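# Push the wooden crate into the taped bay

## Task

Move the wooden crate into the area marked out with tape by sliding it along the table; it counts as a failure if the crate is raised off the table or tipped over at any point.

## Robot and tools

Robot: two UR-type arms, left_arm and right_arm, each ending in a sixteen-motor hand (left_arm has a left hand, right_arm a right hand; the left is a mirror of the right). A floor post stands behind the arms and a camera stand sits between them just behind their bases. Loose objects may occasionally get a short external shove.

Frames. Scene frame: origin at table-top height midway between the nominal bases, +z up, +x out over the table, left_arm on the +y side. Calibrated bases: left_arm at (+0.047, +0.453, 0) m, right_arm at (-0.034, -0.487, 0) m, both nearly unrotated. Reported hand poses (end_effector_position in metres, end_effector_quat_wxyz, velocities in m/s and rad/s) are in each arm's own base frame; fixed cameras and the table use the scene frame. Reported positions may be off by a few centimetres. Hand point axes (right hand): +z runs along the straight fingers toward the tips, +y points out of the palm face, +x crosses the palm away from the thumb; on the left hand +x points toward the thumb. A rigid mast on the palm side near the wrist can strike things.

Row layout (used by execute_actions and move): 48 numbers, each in [-1, 1]. Order: left dx, dy, dz, rx, ry, rz; then 16 left-hand motor goals; left current_limit; left speed; then the same 24 for the right arm. Motor order: index_mcp, index_abd, index_pip, index_dip, middle_mcp, middle_abd, middle_pip, middle_dip, ring_mcp, ring_abd, ring_pip, ring_dip, thumb_cmc, thumb_axl, thumb_mcp, thumb_ipl. The six pose numbers are an offset, not a pose: they are measured in the axes of that arm's current Hand target, starting from the Hand target as it was when the call began, with 1.0 equal to 0.6 m or 180 degrees; rx, ry, rz form a single rotation vector. Every row in an action counts from that same start, and a repeated offset moves the arm again. Zeros in all six pose slots ask the arm for nothing new. Hand numbers are absolute goals scaled between each hinge's two stops (a 0 is a real goal, not "keep"); to leave a hand alone, copy back its hand_goal, hand_current_limit and hand_speed. current_limit maps -1..+1 to 0..550 mA (floor 11 mA); speed maps to (speed+1)/2 of 8.5 rad/s. Defaults are +0.4 and -0.6. Straight finger values: _mcp -0.75, _abd 0.00, _pip -0.58, _dip -0.70; thumb_cmc -0.71, thumb_axl -0.68, thumb_mcp -0.23, thumb_ipl -0.17. Toward +1 the fingers curl toward the palm.

execute_actions(actions, cameras): actions is a list of up to 15 actions; each action is a list of up to 15 rows, one per 1/30 s step, the last row held until step 15. Images are returned only if actions is empty or cameras names them.

move(target, speed, blend, stop_force, zero, blocking, cameras): drives each hand point in a straight line to its target offset (one row, or a list of up to 15 rows, all counted from the same Hand targets). speed is in m/s, 0.002 to 3.6, default 0.25 (turn rate twice that in rad/s); the move is capped at 10 s. blend (m) rounds corners in a list; 0 stops at each. stop_force (3 to 120 N, one value for both arms) ends an arm's path when its wrist sensor feels that much push against the motion; use it slowly (around 0.005 to 0.02 m/s) when making contact, and keep the same hand numbers in every row. zero (default true) re-zeroes the sensor first. blocking=false returns after about 0.5 s while the move continues (not allowed with stop_force). The result adds a move: line, e.g. done, off_target, moving, held or fault, plus limits such as paced or held. Paths ignore obstacles and the other arm; a wrist path near its own base axis is refused, so route around the base.

wait(seconds, cameras) lets time pass; stop(cameras) brakes a running move; zoom_image(camera, region [x0,y0,x1,y1], max 504x504) enlarges the latest image; show_instructions shows reference images; zero_wrist_force(arm) re-zeroes one sensor; read_manual gives licence text; finished_scene ends the scene for good.

Cameras: cam_head_left, cam_head_right, cam_high (672x504), cam_left_wrist, cam_right_wrist (616x616 fisheye).

Results: Hand target (the last commanded pose after clipping; the next offset counts from it; the hand often rests a little short, and a later execute_actions re-requests it), joint positions and torques, wrist force and torque in the hand frame (force reads as the surface pushing back), hand_goal, hand_measured, hand_current_ma, hand_state (moving, goal, blocked, overload).

Cautions: commanded orientation is clipped to within 32 degrees of the current one per step. Contact torque at a joint limit or roughly 150 N (plus or minus 25) on the arm causes a 10 s fault stop; the arms are stiff, so aiming even slightly past a firm contact can fault. A hand motor drawing 495 mA or more for 5 s shuts off for 10 s. Motors reaching 85 C brake the arm for 30 to 60 s. Arm-to-arm presses can end the scene. For this crate: push low and gently on its side, never grip or lift, avoid pushing high enough to tip it, and keep it and everything else on the table.

Each tool is called after ">>>" as name([rows], argument=value, ...), one row to a line, values as JSON.

Reference images:

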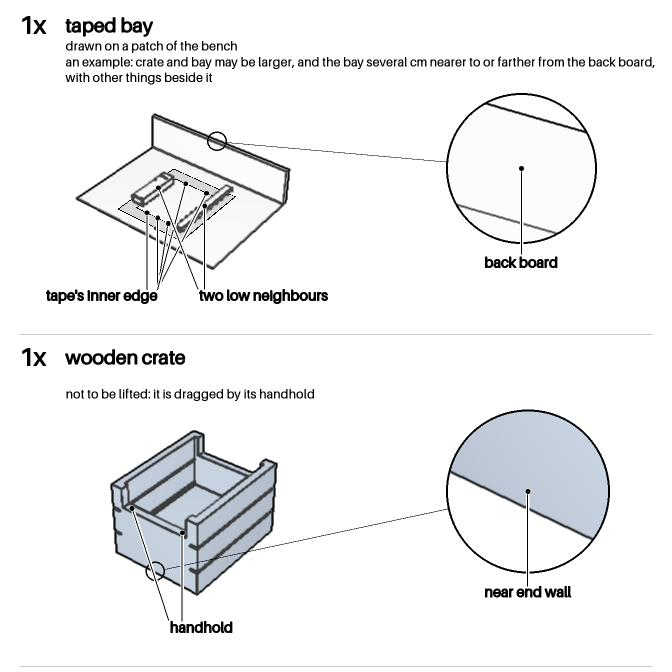

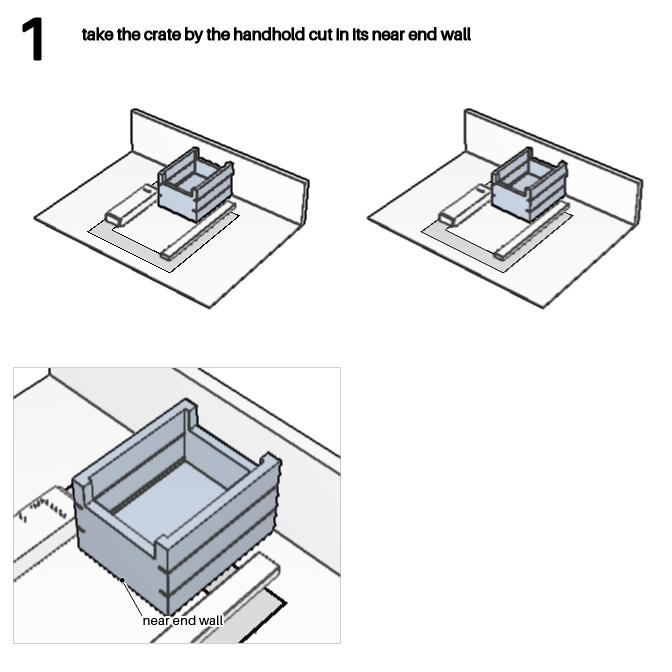

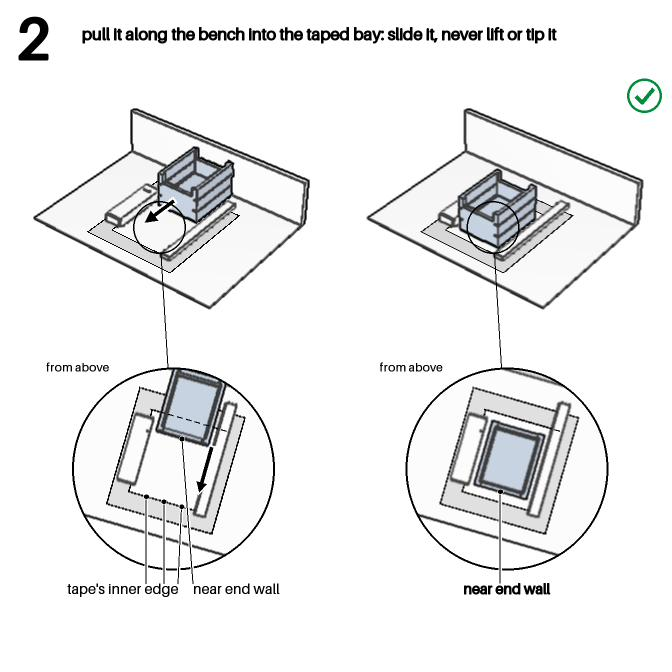

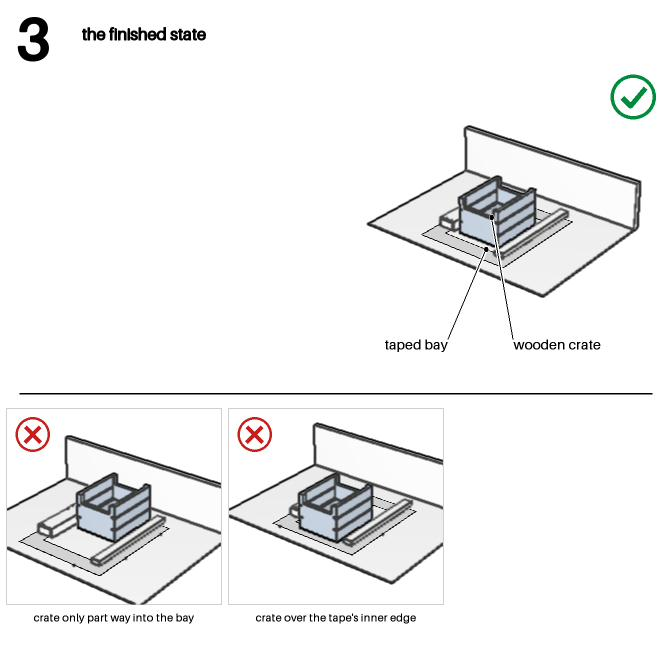

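## Session

>>> execute_actions(actions=[])

Scene clock: 0.00 s.
left_arm: end_effector_position=(+0.6524, -0.3845, +0.3556) hand_goal=(-0.754, +0.000, -0.576, -0.696, -0.754, +0.000, -0.576, -0.696, -0.754, +0.000, -0.576, -0.696, -0.714, -0.678, -0.226, -0.168) hand_measured=(-0.7523, +0.0008, -0.5757, -0.6958, -0.7535, -0.0007, -0.5770, -0.6958, -0.7535, -0.0007, -0.5770, -0.6958, -0.7142, -0.6777, -0.2262, -0.1681) hand_current_ma=(+3, +12, -8, +8, +4, -3, +1, -7, +9, +12, -7, -4, -6, +11, +5, +1) hand_state=(goal, goal, goal, goal, goal, goal, goal, goal, goal, goal, goal, goal, goal, goal, goal, goal) hand_current_limit=0.40 hand_speed=-0.60 end_effector_quat_wxyz=(+0.698, +0.409, +0.576, -0.119) | right_arm: end_effector_position=(+0.6636, +0.1322, +0.3209) hand_goal=(-0.754, +0.000, -0.576, -0.696, -0.754, +0.000, -0.576, -0.696, -0.754, +0.000, -0.576, -0.696, -0.714, -0.678, -0.226, -0.168) hand_measured=(-0.7535, +0.0008, -0.5770, -0.6958, -0.7535, +0.0008, -0.5770, -0.6971, -0.7523, -0.0007, -0.5770, -0.6958, -0.7142, -0.6767, -0.2262, -0.1672) hand_current_ma=(+5, +7, -7, +0, +5, -3, +9, -7, +10, +0, -6, -5, +2, -9, +4, -2) hand_state=(goal, goal, goal, goal, goal, goal, goal, goal, goal, goal, goal, goal, goal, goal, goal, goal) hand_current_limit=0.40 hand_speed=-0.60 end_effector_quat_wxyz=(+0.425, +0.543, +0.622, +0.370)
Joint positions: left_arm=[2.82 -2.13 -1.819 0.81 1.106 -1.124] | right_arm=[0.024 -1.174 2.147 -3.742 -1.594 -0.128]
Joint velocities: within noise
Joint torques (N m): no reading
Motor temperatures (°C): left_arm=[39 47 45 46 49 41] | right_arm=[40 40 37 38 43 48]
Wrist force (N): no reading
Wrist torque (N m): no reading
Wrist force, peak (N): no reading
Hand target: left_arm +0.6524, -0.3845, +0.3556; +0.698, +0.409, +0.576, -0.119 | right_arm +0.6636, +0.1322, +0.3209; +0.425, +0.543, +0.622, +0.370

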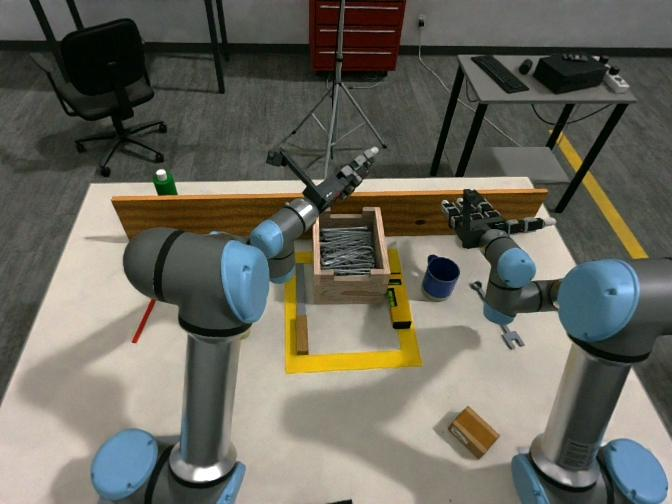

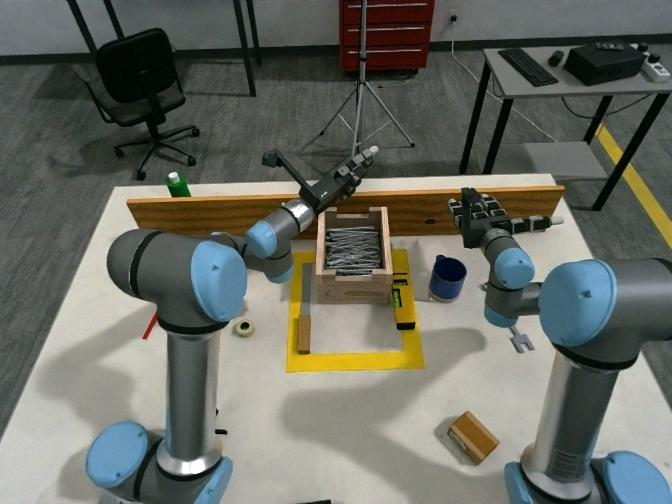

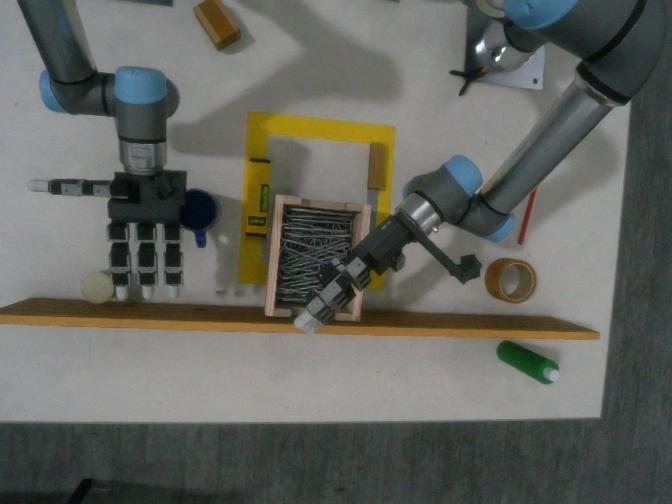

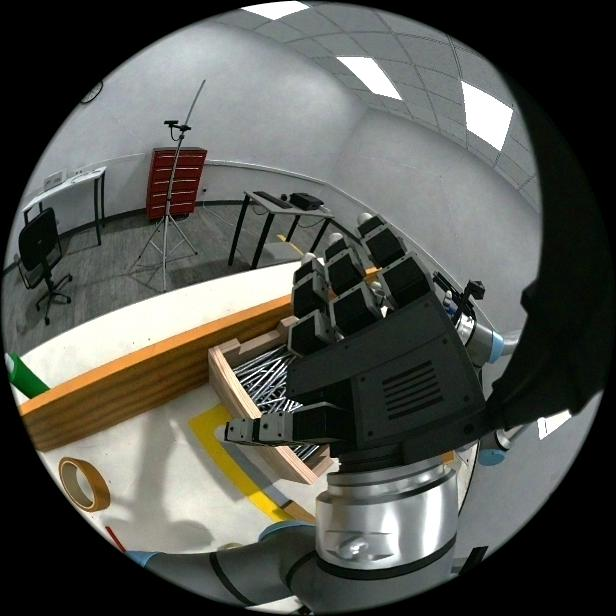

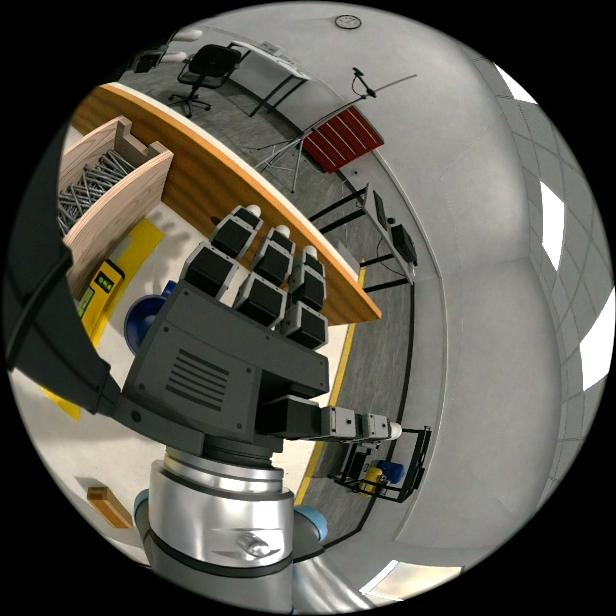

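>>> zoom_image(camera="cam_head_left", region=[250, 180, 470, 390])

>>> zoom_image(camera="cam_head_right", region=[250, 180, 470, 390])

>>> zoom_image(camera="cam_high", region=[220, 100, 420, 340])

Scaled by 2.291 from the camera's image (finer frame: 960x720).

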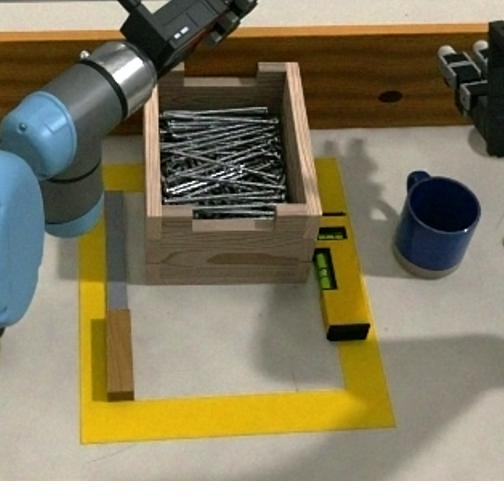

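Scaled by 2.291 from the camera's image (finer frame: 960x720).

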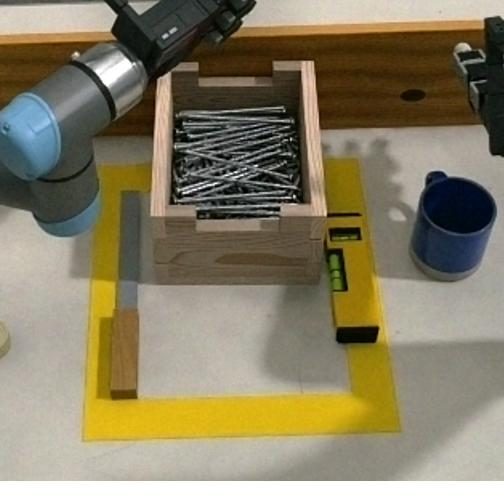

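Scaled by 2.100 from the camera's image (finer frame: 960x720).

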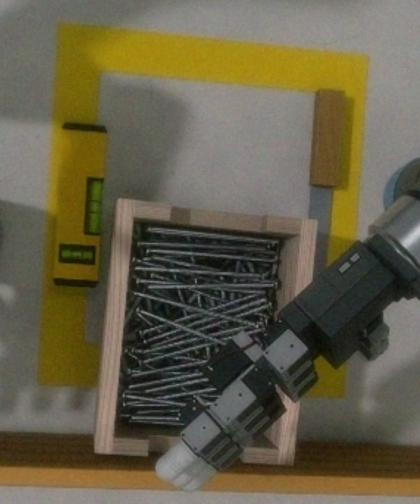

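>>> move(target=[-0.0675,0.2007,-0.4187,0,0,0,-0.754,0,-0.576,-0.696,-0.754,0,-0.576,-0.696,-0.754,0,-0.576,-0.696,-0.714,-0.678,-0.226,-0.168,0.4,-0.6,-0.002,0.013,-0.148,0.3808,0.0263,0.038,-1,0,-0.576,-0.696,-1,0,-0.576,-0.696,-1,0,-0.576,-0.696,-0.714,-0.678,-0.226,-0.168,0.7,-0.6], speed=0.3, cameras=["all"])

Scene clock: 11.50 s.
left_arm: end_effector_position=(+0.5391, -0.1424, +0.4439) hand_goal=(-0.754, +0.000, -0.576, -0.696, -0.754, +0.000, -0.576, -0.696, -0.754, +0.000, -0.576, -0.696, -0.714, -0.678, -0.226, -0.168) hand_measured=(-0.7583, -0.0021, -0.5770, -0.6958, -0.7571, -0.0007, -0.5770, -0.6958, -0.7571, -0.0021, -0.5770, -0.6958, -0.7154, -0.6777, -0.2302, -0.1672) hand_current_ma=(-1, +12, -10, +3, -2, -1, -10, -8, +3, +11, -10, -10, -4, +8, -7, -1) hand_state=(goal, goal, goal, goal, goal, goal, goal, goal, goal, goal, goal, goal, goal, goal, goal, goal) hand_current_limit=0.40 hand_speed=-0.60 end_effector_quat_wxyz=(+0.698, +0.409, +0.576, -0.119) | right_arm: end_effector_position=(+0.5838, +0.1321, +0.3605) hand_goal=(-1.000, +0.000, -0.576, -0.696, -1.000, +0.000, -0.576, -0.696, -1.000, +0.000, -0.576, -0.696, -0.714, -0.678, -0.226, -0.168) hand_measured=(-0.9922, +0.0008, -0.5705, -0.6958, -0.9910, +0.0008, -0.5731, -0.6958, -0.9922, -0.0007, -0.5680, -0.6958, -0.7280, -0.6767, -0.2183, -0.1691) hand_current_ma=(+11, +10, -5, -2, +8, -2, +6, -7, +12, +0, +0, -8, -5, -8, +16, -6) hand_state=(goal, goal, goal, goal, goal, goal, goal, goal, goal, goal, goal, goal, goal, goal, goal, goal) hand_current_limit=0.70 hand_speed=-0.60 end_effector_quat_wxyz=(+0.000, +0.707, +0.707, +0.000)
Joint positions: left_arm=[3.444 -1.561 -2.306 0.728 0.483 -1.126] | right_arm=[0.043 -1.54 1.533 -1.564 -1.571 0.043]
Joint torques (N m): left_arm=[5.33 11.66 25.9 3.1 -0.56 0.17] | right_arm=[5.15 -27.64 -31.06 -0.88 -2.22 -1.84]
Wrist force (N): left_arm=[-0.1 -0.2 0.1] | right_arm=[-0.5 0.5 -0.5]
Wrist torque (N m): left_arm=[-0.05 0.03 -0.02] | right_arm=[-0.02 0.01 0.00]
Wrist force, peak (N): left_arm=[0.0 -0.7 1.2] | right_arm=[-0.2 -1.3 -0.5]
Hand target: left_arm +0.5391, -0.1424, +0.4439; +0.698, +0.409, +0.576, -0.119 | right_arm +0.5838, +0.1321, +0.3606; +0.000, +0.707, +0.707, +0.000
Off the commanded pose: left_arm 0.000 m, 0 deg | right_arm 0.000 m, 0 deg.
move: done
cam_left_wrist: T_world_to_cam=[[-0.65183, -0.64632, 0.39671, 0.05194], [-0.68843, 0.28489, -0.66701, 0.67374], [0.31809, -0.70789, -0.63065, 0.13695]] pos_world=[0.45412, -0.06142, 0.51515]
cam_right_wrist: T_world_to_cam=[[0.65565, -0.75506, 0.00272, -0.25632], [-0.53205, -0.45944, 0.71123, 0.07297], [-0.53577, -0.46776, -0.70296, 0.75582]] pos_world=[0.61183, 0.19353, 0.48011]

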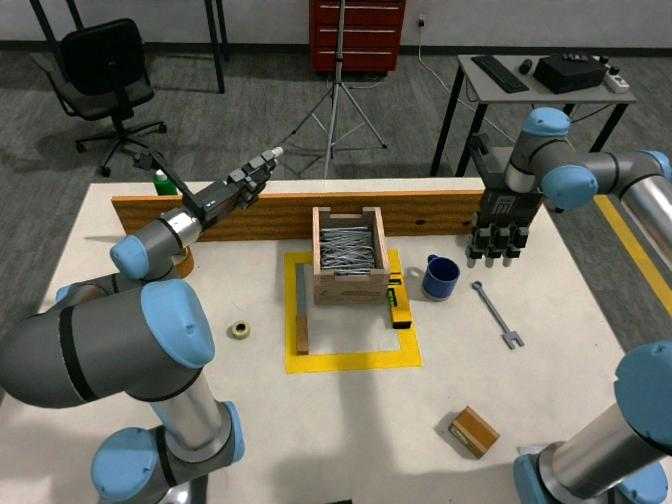

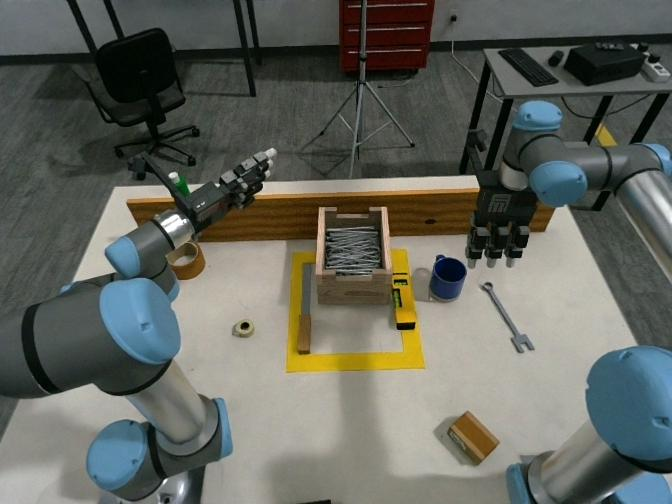

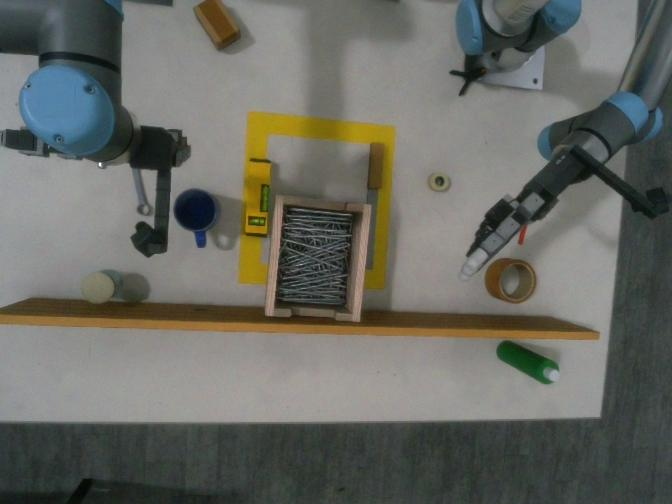

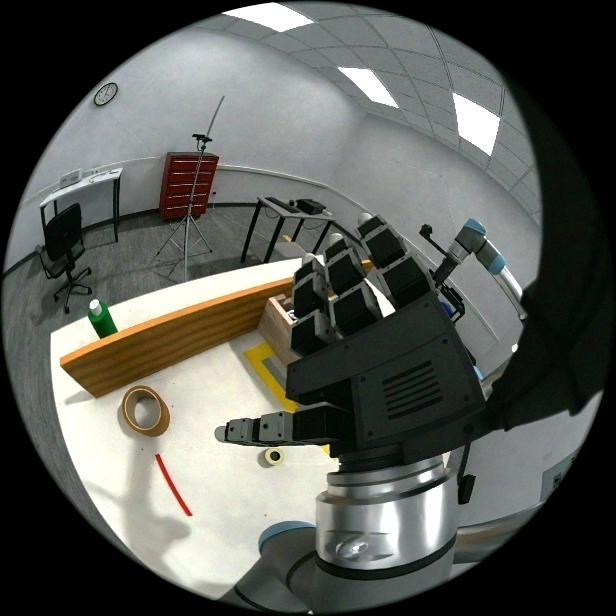

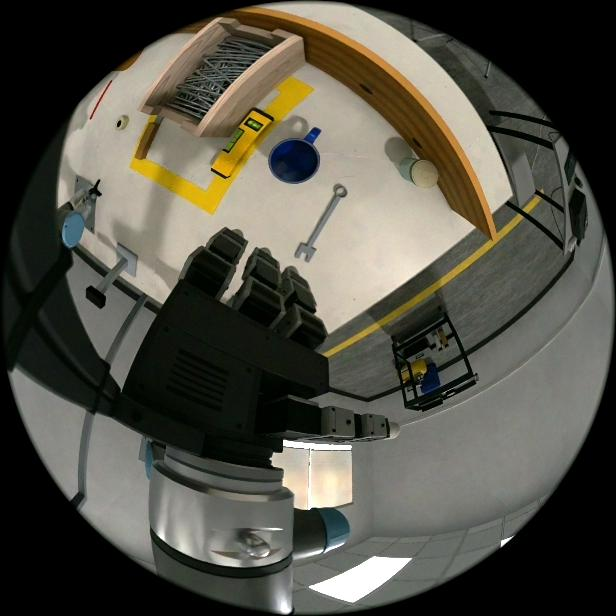

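>>> zoom_image(camera="cam_high", region=[220, 100, 410, 330])

>>> zoom_image(camera="cam_head_left", region=[270, 195, 430, 385])

>>> zoom_image(camera="cam_head_right", region=[270, 195, 430, 385])

>>> zoom_image(camera="cam_right_wrist", region=[120, 10, 340, 230])

Scaled by 2.191 from the camera's image (finer frame: 960x720).

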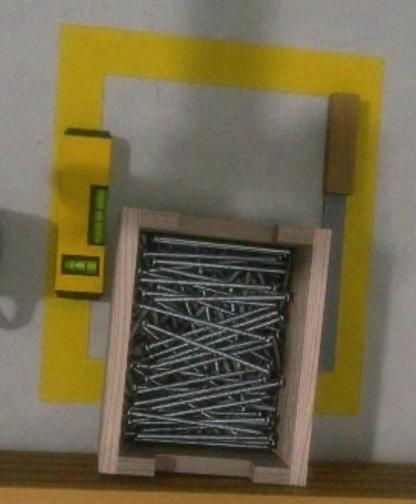

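Scaled by 2.653 from the camera's image (finer frame: 960x720).

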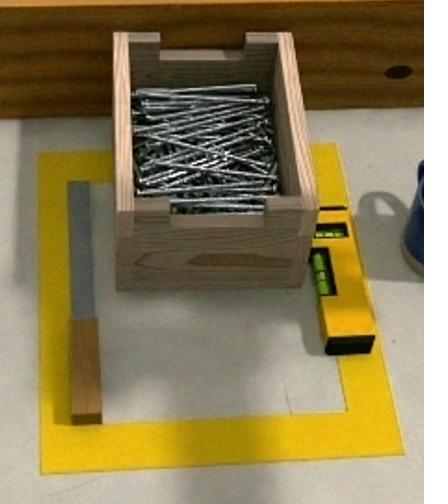

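Scaled by 2.653 from the camera's image (finer frame: 960x720).

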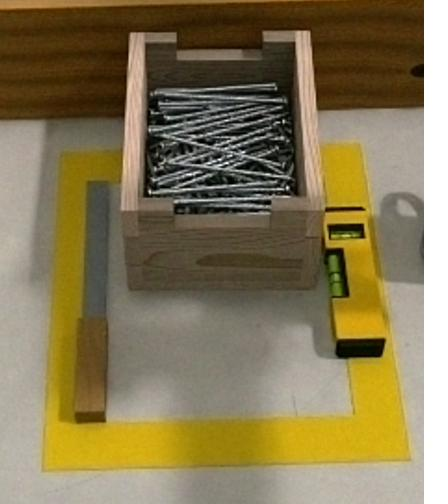

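Scaled by 2.291 from the camera's image (finer frame: 880x880).

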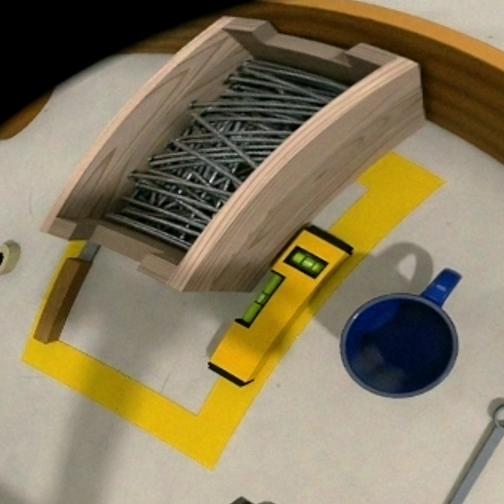

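>>> move([
  [-0.0275,0.1278,-0.1652,0,0,0,-0.754,0,-0.576,-0.696,-0.754,0,-0.576,-0.696,-0.754,0,-0.576,-0.696,-0.714,-0.678,-0.226,-0.168,0.4,-0.6,0.3,-0.0667,0,0,0,-0.5,-1,0,-0.576,-0.696,-1,0,-0.576,-0.696,-1,0,-0.576,-0.696,-0.714,-0.678,-0.226,-0.168,0.7,-0.6],
  [-0.0275,0.1278,-0.1652,0,0,0,-0.754,0,-0.576,-0.696,-0.754,0,-0.576,-0.696,-0.754,0,-0.576,-0.696,-0.714,-0.678,-0.226,-0.168,0.4,-0.6,0.61,-0.1183,0.0417,-0.0021,0.1547,-0.9792,-1,0,-0.576,-0.696,-1,0,-0.576,-0.696,-1,0,-0.576,-0.696,-0.714,-0.678,-0.226,-0.168,0.7,-0.6],
], blend=0.03, speed=0.4, cameras=["all"])

Scene clock: 17.90 s.
left_arm: end_effector_position=(+0.5128, -0.0285, +0.4919) hand_goal=(-0.754, +0.000, -0.576, -0.696, -0.754, +0.000, -0.576, -0.696, -0.754, +0.000, -0.576, -0.696, -0.714, -0.678, -0.226, -0.168) hand_measured=(-0.7583, -0.0021, -0.5770, -0.6958, -0.7571, -0.0021, -0.5770, -0.6958, -0.7571, -0.0021, -0.5770, -0.6958, -0.7154, -0.6777, -0.2302, -0.1672) hand_current_ma=(-5, +9, -13, +5, -2, +2, -6, -12, -1, +9, -2, -9, +1, +8, +1, +2) hand_state=(goal, goal, goal, goal, goal, goal, goal, goal, goal, goal, goal, goal, goal, goal, goal, goal) hand_current_limit=0.40 hand_speed=-0.60 end_effector_quat_wxyz=(+0.698, +0.409, +0.576, -0.119) | right_arm: end_effector_position=(+0.5127, +0.4981, +0.3353) hand_goal=(-1.000, +0.000, -0.576, -0.696, -1.000, +0.000, -0.576, -0.696, -1.000, +0.000, -0.576, -0.696, -0.714, -0.678, -0.226, -0.168) hand_measured=(-0.9922, -0.0051, -0.5693, -0.6958, -0.9910, -0.0051, -0.5731, -0.6958, -0.9922, -0.0080, -0.5680, -0.6958, -0.7255, -0.6767, -0.2183, -0.1681) hand_current_ma=(+11, +4, -6, -2, +9, -6, +10, -8, +13, -1, -8, +1, -4, -9, +13, -6) hand_state=(goal, goal, goal, goal, goal, goal, goal, goal, goal, goal, goal, goal, goal, goal, goal, goal) hand_current_limit=0.70 hand_speed=-0.60 end_effector_quat_wxyz=(+0.109, +0.689, -0.708, -0.112)
Joint positions: left_arm=[3.851 -1.419 -2.279 0.577 0.075 -1.143] | right_arm=[0.453 -0.643 0.284 -0.932 -1.428 -2.681]
Joint torques (N m): left_arm=[-8.67 4.11 9.74 -1.88 1.66 1.34] | right_arm=[-10.06 -62.42 -23.88 -3.42 0.91 -1.65]
Wrist force (N): left_arm=[-0.1 -0.3 -0.2] | right_arm=[0.0 0.2 -0.1]
Wrist torque (N m): left_arm=[-0.06 0.00 0.03] | right_arm=[-0.15 -0.06 -0.03]
Wrist force, peak (N): left_arm=[0.2 -0.7 0.4] | right_arm=[-1.1 0.4 0.3]
Hand target: left_arm +0.5128, -0.0284, +0.4919; +0.698, +0.409, +0.576, -0.119 | right_arm +0.5127, +0.4981, +0.3354; +0.109, +0.689, -0.708, -0.112
Off the commanded pose: left_arm 0.000 m, 0 deg | right_arm 0.000 m, 0 deg.
move: done
cam_left_wrist: T_world_to_cam=[[-0.65183, -0.64632, 0.39671, 0.08941], [-0.68843, 0.28489, -0.66701, 0.65513], [0.31809, -0.70789, -0.63065, 0.25615]] pos_world=[0.42782, 0.05248, 0.56305]
cam_right_wrist: T_world_to_cam=[[-0.60204, 0.77196, 0.20405, -0.11656], [0.73772, 0.44, 0.51202, -0.81111], [0.30547, 0.45878, -0.83439, 0.0225]] pos_world=[0.52133, 0.43654, 0.45786]

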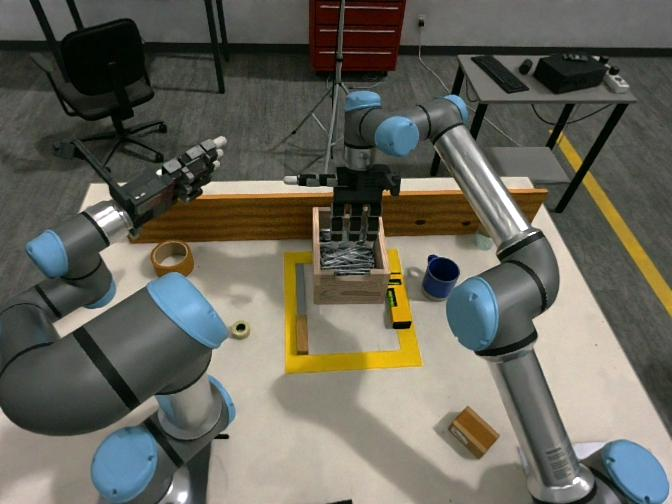

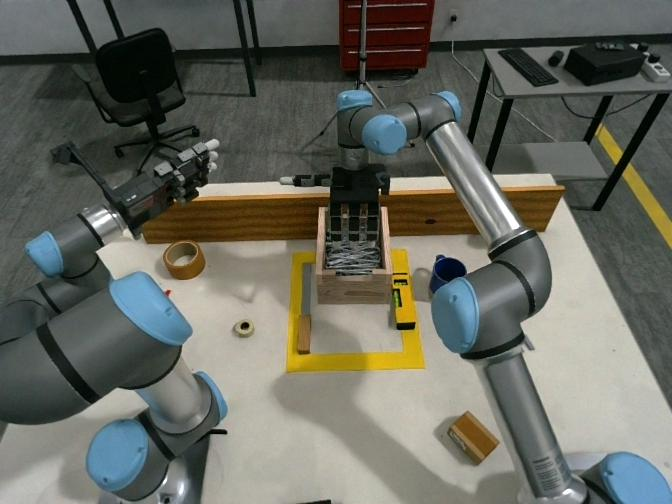

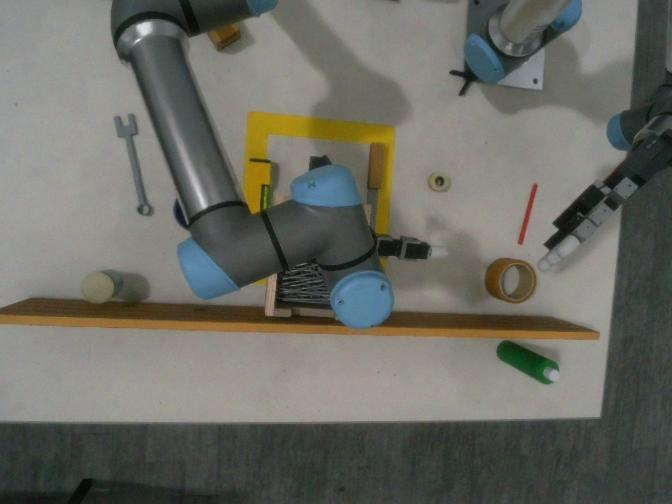

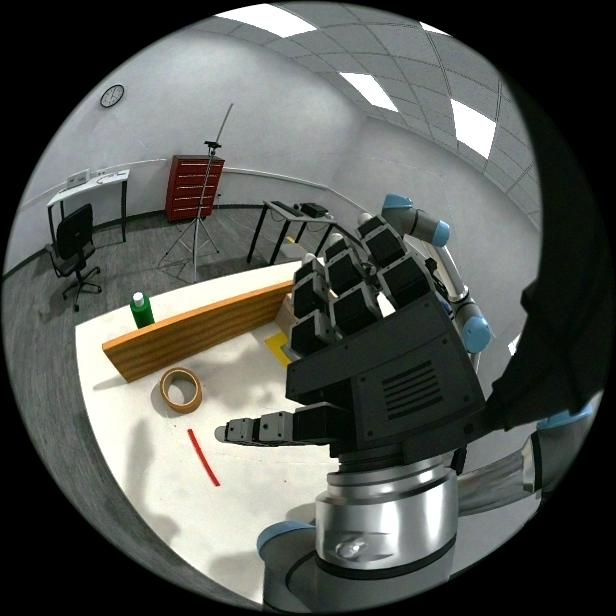

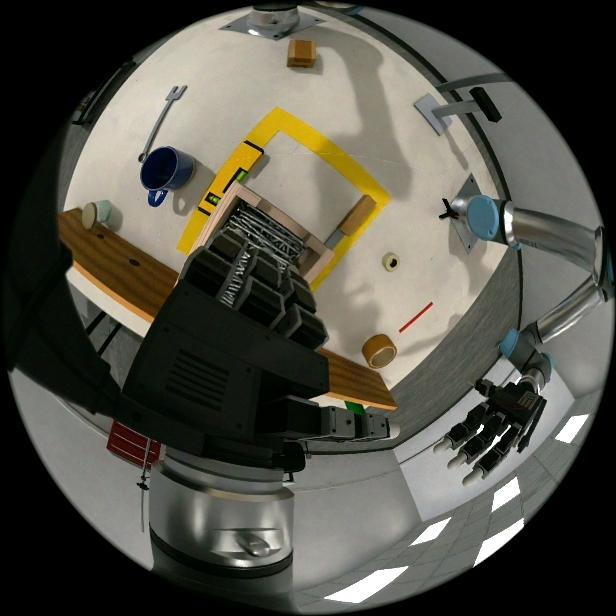

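>>> zoom_image(camera="cam_head_left", region=[270, 80, 450, 320])

>>> zoom_image(camera="cam_head_right", region=[270, 80, 450, 320])

>>> zoom_image(camera="cam_right_wrist", region=[150, 160, 360, 380])

Scaled by 2.100 from the camera's image (finer frame: 960x720).

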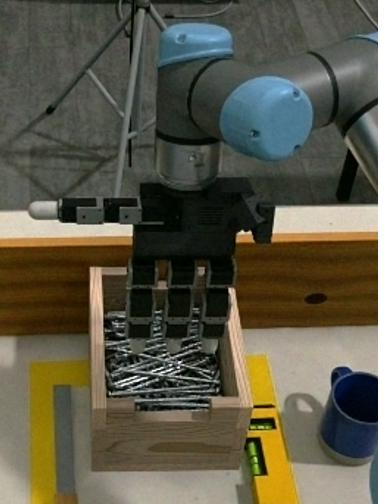

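Scaled by 2.100 from the camera's image (finer frame: 960x720).

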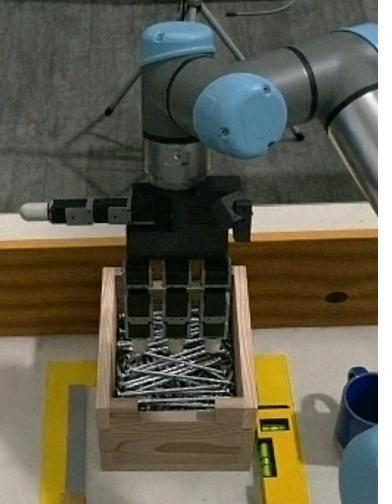

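Scaled by 2.291 from the camera's image (finer frame: 880x880).

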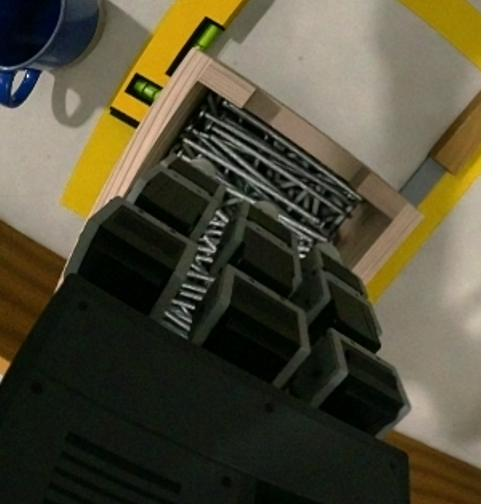

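>>> zoom_image(camera="cam_head_left", region=[300, 190, 400, 310])

>>> zoom_image(camera="cam_head_right", region=[300, 190, 400, 310])

Scaled by 4.200 from the camera's image (finer frame: 960x720).

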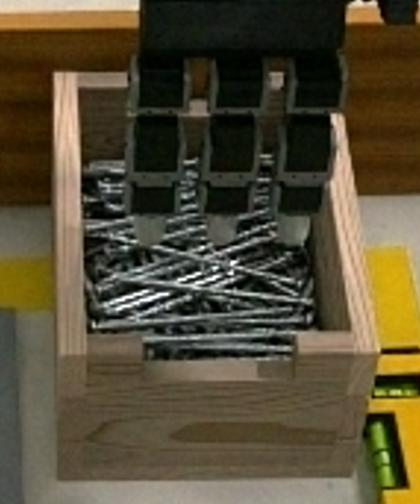

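Scaled by 4.200 from the camera's image (finer frame: 960x720).

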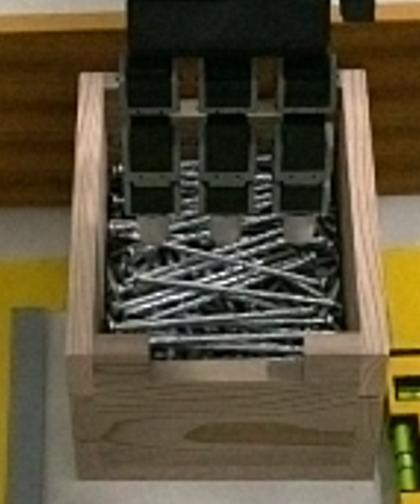

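>>> move(target=[0,0,0,0,0,0,-0.754,0,-0.576,-0.696,-0.754,0,-0.576,-0.696,-0.754,0,-0.576,-0.696,-0.714,-0.678,-0.226,-0.168,0.4,-0.6,0,-0.0525,0.1617,0,0,0,-1,0,-0.576,-0.696,-1,0,-0.576,-0.696,-1,0,-0.576,-0.696,-0.714,-0.678,-0.226,-0.168,0.7,-0.6], speed=0.08, stop_force=12, cameras=["cam_head_left","cam_head_right","cam_right_wrist"])

>>> zoom_image(camera="cam_head_left", region=[300, 190, 400, 310])

>>> zoom_image(camera="cam_head_right", region=[300, 190, 400, 310])

>>> zoom_image(camera="cam_right_wrist", region=[150, 160, 360, 380])

Scene clock: 21.50 s.
left_arm: end_effector_position=(+0.5128, -0.0284, +0.4919) hand_goal=(-0.754, +0.000, -0.576, -0.696, -0.754, +0.000, -0.576, -0.696, -0.754, +0.000, -0.576, -0.696, -0.714, -0.678, -0.226, -0.168) hand_measured=(-0.7583, -0.0021, -0.5770, -0.6958, -0.7583, -0.0021, -0.5770, -0.6958, -0.7571, -0.0021, -0.5770, -0.6958, -0.7154, -0.6777, -0.2302, -0.1681) hand_current_ma=(-6, +7, -12, +0, -2, -5, -10, -15, +2, +8, -5, -6, -7, +4, -7, +11) hand_state=(goal, goal, goal, goal, goal, goal, goal, goal, goal, goal, goal, goal, goal, goal, goal, goal) hand_current_limit=0.40 hand_speed=-0.60 end_effector_quat_wxyz=(+0.698, +0.409, +0.576, -0.119) | right_arm: end_effector_position=(+0.5128, +0.4981, +0.2335) hand_goal=(-1.000, +0.000, -0.576, -0.696, -1.000, +0.000, -0.576, -0.696, -1.000, +0.000, -0.576, -0.696, -0.714, -0.678, -0.226, -0.168) hand_measured=(-0.9922, -0.0065, -0.5693, -0.6958, -0.9910, -0.0036, -0.5731, -0.6971, -0.9910, -0.0080, -0.5693, -0.6958, -0.7242, -0.6767, -0.2173, -0.1681) hand_current_ma=(+7, +7, -5, -5, +6, -7, +9, -12, +13, +0, -6, -5, -3, -7, +12, -4) hand_state=(goal, goal, goal, goal, goal, goal, goal, goal, goal, goal, goal, goal, goal, goal, goal, goal) hand_current_limit=0.70 hand_speed=-0.60 end_effector_quat_wxyz=(+0.109, +0.689, -0.708, -0.112)
Joint positions: left_arm=[3.851 -1.419 -2.279 0.577 0.075 -1.143] | right_arm=[0.453 -0.736 0.722 -1.277 -1.428 -2.681]
Joint torques (N m): left_arm=[-8.02 2.9 7.8 -1.95 1.28 0.89] | right_arm=[-9.73 -54.78 -20.33 -3.01 1.51 1.16]
Wrist force (N): left_arm=[-0.1 -0.4 -0.1] | right_arm=[0.1 0.2 -0.1]
Wrist torque (N m): left_arm=[-0.08 -0.01 0.04] | right_arm=[-0.14 -0.07 0.00]
Wrist force, peak (N): left_arm=[-0.2 -0.8 -0.2] | right_arm=[0.0 0.7 -1.0]
Hand target: left_arm +0.5128, -0.0284, +0.4919; +0.698, +0.409, +0.576, -0.119 | right_arm +0.5128, +0.4981, +0.2334; +0.109, +0.689, -0.708, -0.112
Off the commanded pose: left_arm 0.000 m, 0 deg | right_arm 0.000 m, 0 deg.
move: done
cam_right_wrist: T_world_to_cam=[[-0.60206, 0.77189, 0.20422, -0.09571], [0.73771, 0.43991, 0.51213, -0.75888], [0.30547, 0.45898, -0.83428, -0.0626]] pos_world=[0.52133, 0.43644, 0.35596]

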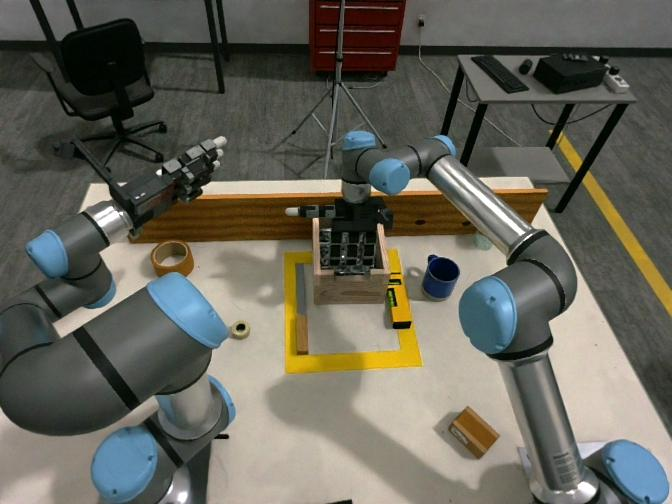

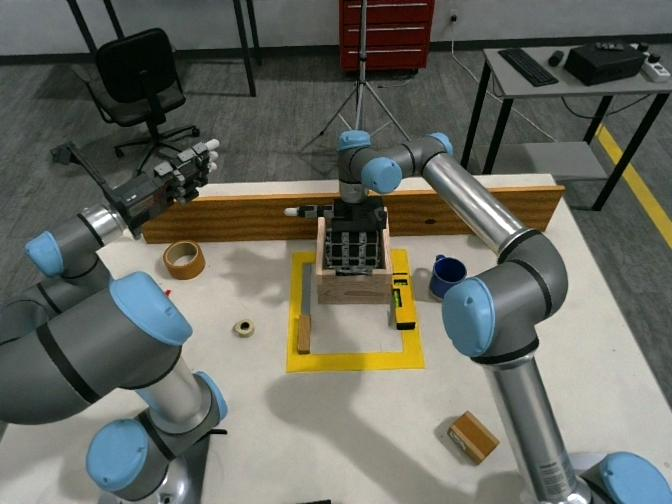

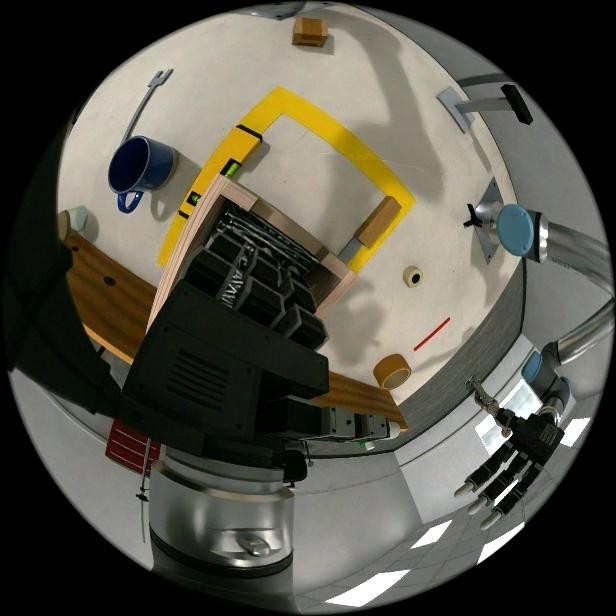

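Scaled by 4.200 from the camera's image (finer frame: 960x720).

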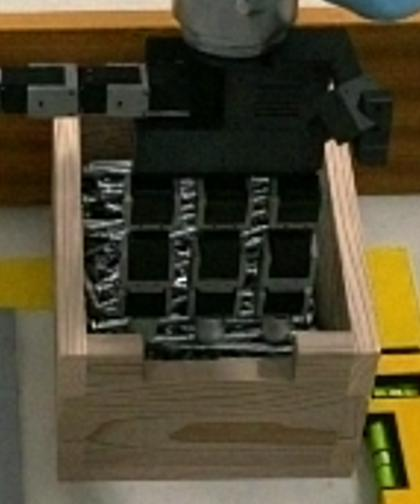

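Scaled by 4.200 from the camera's image (finer frame: 960x720).

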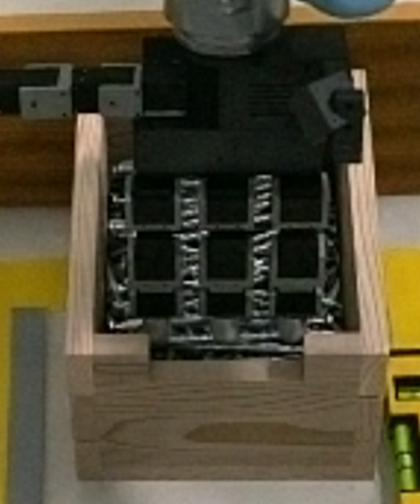

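Scaled by 2.291 from the camera's image (finer frame: 880x880).

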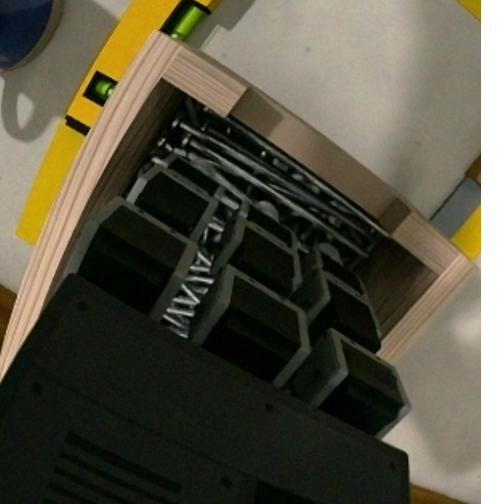

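>>> move(target=[0,0,0,0,0,0,-0.754,0,-0.576,-0.696,-0.754,0,-0.576,-0.696,-0.754,0,-0.576,-0.696,-0.714,-0.678,-0.226,-0.168,0.4,-0.6,0.0011,0.0396,0.0129,0,0,0,-1,0,-0.576,-0.696,-1,0,-0.576,-0.696,-1,0,-0.576,-0.696,-0.714,-0.678,-0.226,-0.168,0.7,-0.6], speed=0.02, cameras=["cam_head_left","cam_head_right","cam_right_wrist"])

>>> zoom_image(camera="cam_head_left", region=[270, 195, 430, 385])

>>> zoom_image(camera="cam_right_wrist", region=[150, 160, 360, 380])

Scene clock: 23.60 s.
left_arm: end_effector_position=(+0.5128, -0.0284, +0.4919) hand_goal=(-0.754, +0.000, -0.576, -0.696, -0.754, +0.000, -0.576, -0.696, -0.754, +0.000, -0.576, -0.696, -0.714, -0.678, -0.226, -0.168) hand_measured=(-0.7583, -0.0021, -0.5770, -0.6958, -0.7571, -0.0007, -0.5770, -0.6958, -0.7571, -0.0021, -0.5770, -0.6958, -0.7154, -0.6767, -0.2302, -0.1672) hand_current_ma=(-1, +9, -10, +5, -5, -2, -7, -13, -3, +8, -10, -6, -5, +9, +0, +2) hand_state=(goal, goal, goal, goal, goal, goal, goal, goal, goal, goal, goal, goal, goal, goal, goal, goal) hand_current_limit=0.40 hand_speed=-0.60 end_effector_quat_wxyz=(+0.698, +0.409, +0.576, -0.119) | right_arm: end_effector_position=(+0.4877, +0.4982, +0.2334) hand_goal=(-1.000, +0.000, -0.576, -0.696, -1.000, +0.000, -0.576, -0.696, -1.000, +0.000, -0.576, -0.696, -0.714, -0.678, -0.226, -0.168) hand_measured=(-0.9922, -0.0065, -0.5705, -0.6958, -0.9910, -0.0065, -0.5731, -0.6958, -0.9935, -0.0080, -0.5693, -0.6958, -0.7255, -0.6767, -0.2183, -0.1672) hand_current_ma=(+8, +9, -9, -2, +10, -5, +8, -9, +12, -1, -7, -5, -3, -9, +12, -6) hand_state=(goal, goal, goal, goal, goal, goal, goal, goal, goal, goal, goal, goal, goal, goal, goal, goal) hand_current_limit=0.70 hand_speed=-0.60 end_effector_quat_wxyz=(+0.109, +0.689, -0.708, -0.112)
Joint positions: left_arm=[3.851 -1.419 -2.279 0.577 0.075 -1.143] | right_arm=[0.467 -0.804 0.844 -1.333 -1.424 -2.668]
Joint torques (N m): left_arm=[-7.33 2.94 9.74 -1.69 0.7 0.77] | right_arm=[0.32 -49.58 -30.37 -0.16 1.92 0.11]
Wrist force (N): left_arm=[0.2 -0.5 -0.1] | right_arm=[-0.1 0.2 -0.1]
Wrist torque (N m): left_arm=[-0.09 -0.04 0.06] | right_arm=[-0.12 -0.04 -0.05]
Wrist force, peak (N): left_arm=[0.0 -0.8 0.1] | right_arm=[0.0 0.5 -0.3]
Hand target: left_arm +0.5128, -0.0284, +0.4919; +0.698, +0.409, +0.576, -0.119 | right_arm +0.4878, +0.4981, +0.2334; +0.109, +0.689, -0.708, -0.112
Off the commanded pose: left_arm 0.000 m, 0 deg | right_arm 0.000 m, 0 deg.
move: done
cam_right_wrist: T_world_to_cam=[[-0.60207, 0.77189, 0.20418, -0.11086], [0.73762, 0.43981, 0.51233, -0.74034], [0.30566, 0.45907, -0.83416, -0.05524]] pos_world=[0.49623, 0.43654, 0.35586]

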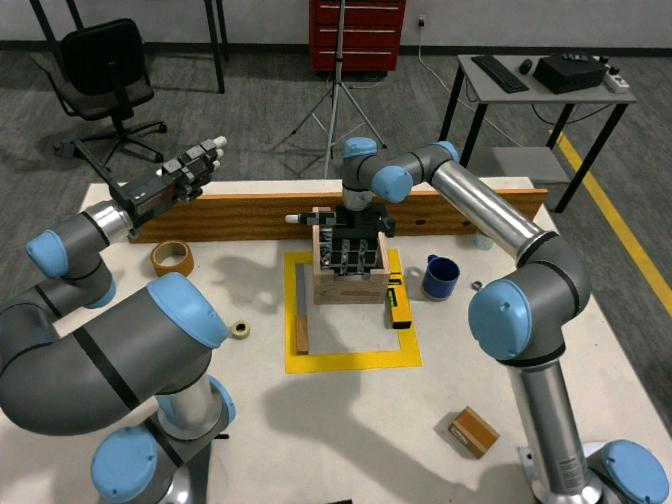

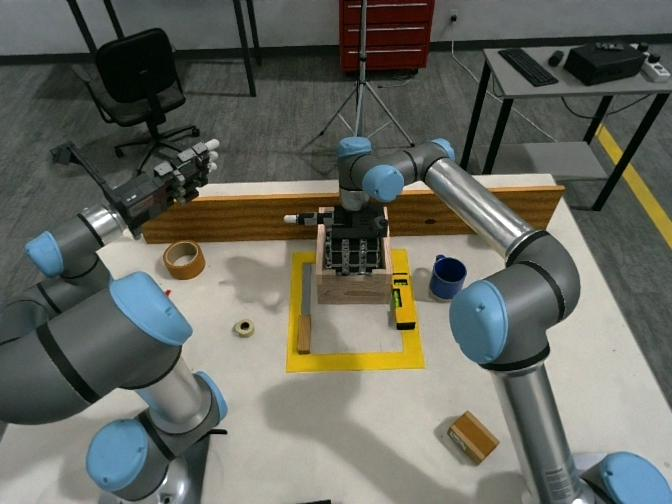

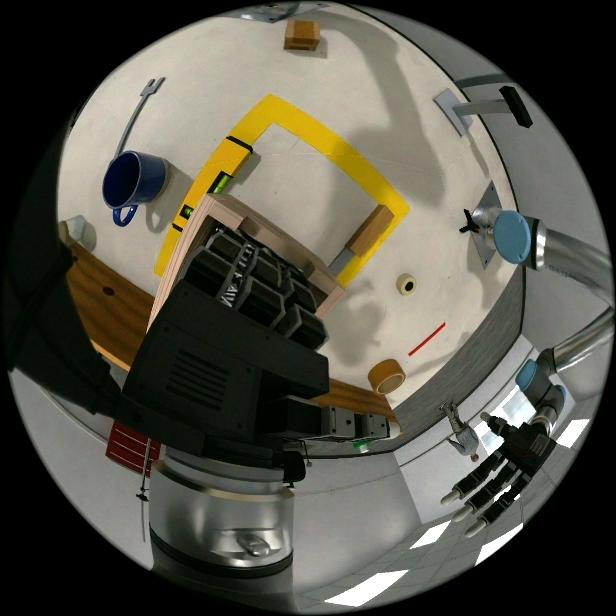

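Scaled by 2.653 from the camera's image (finer frame: 960x720).

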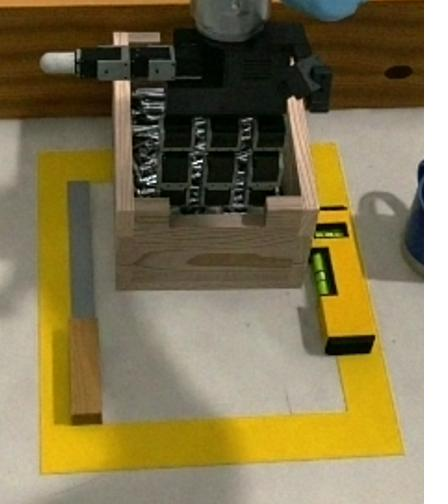

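Scaled by 2.291 from the camera's image (finer frame: 880x880).

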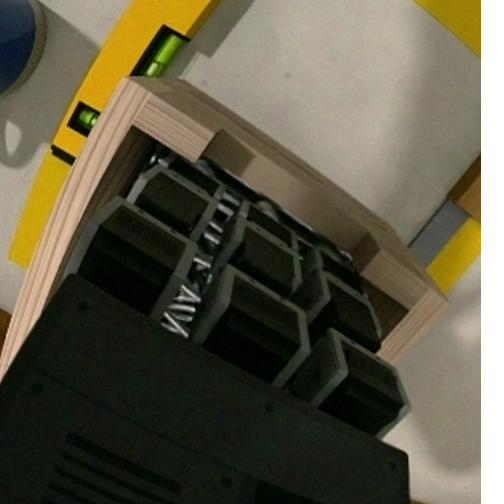

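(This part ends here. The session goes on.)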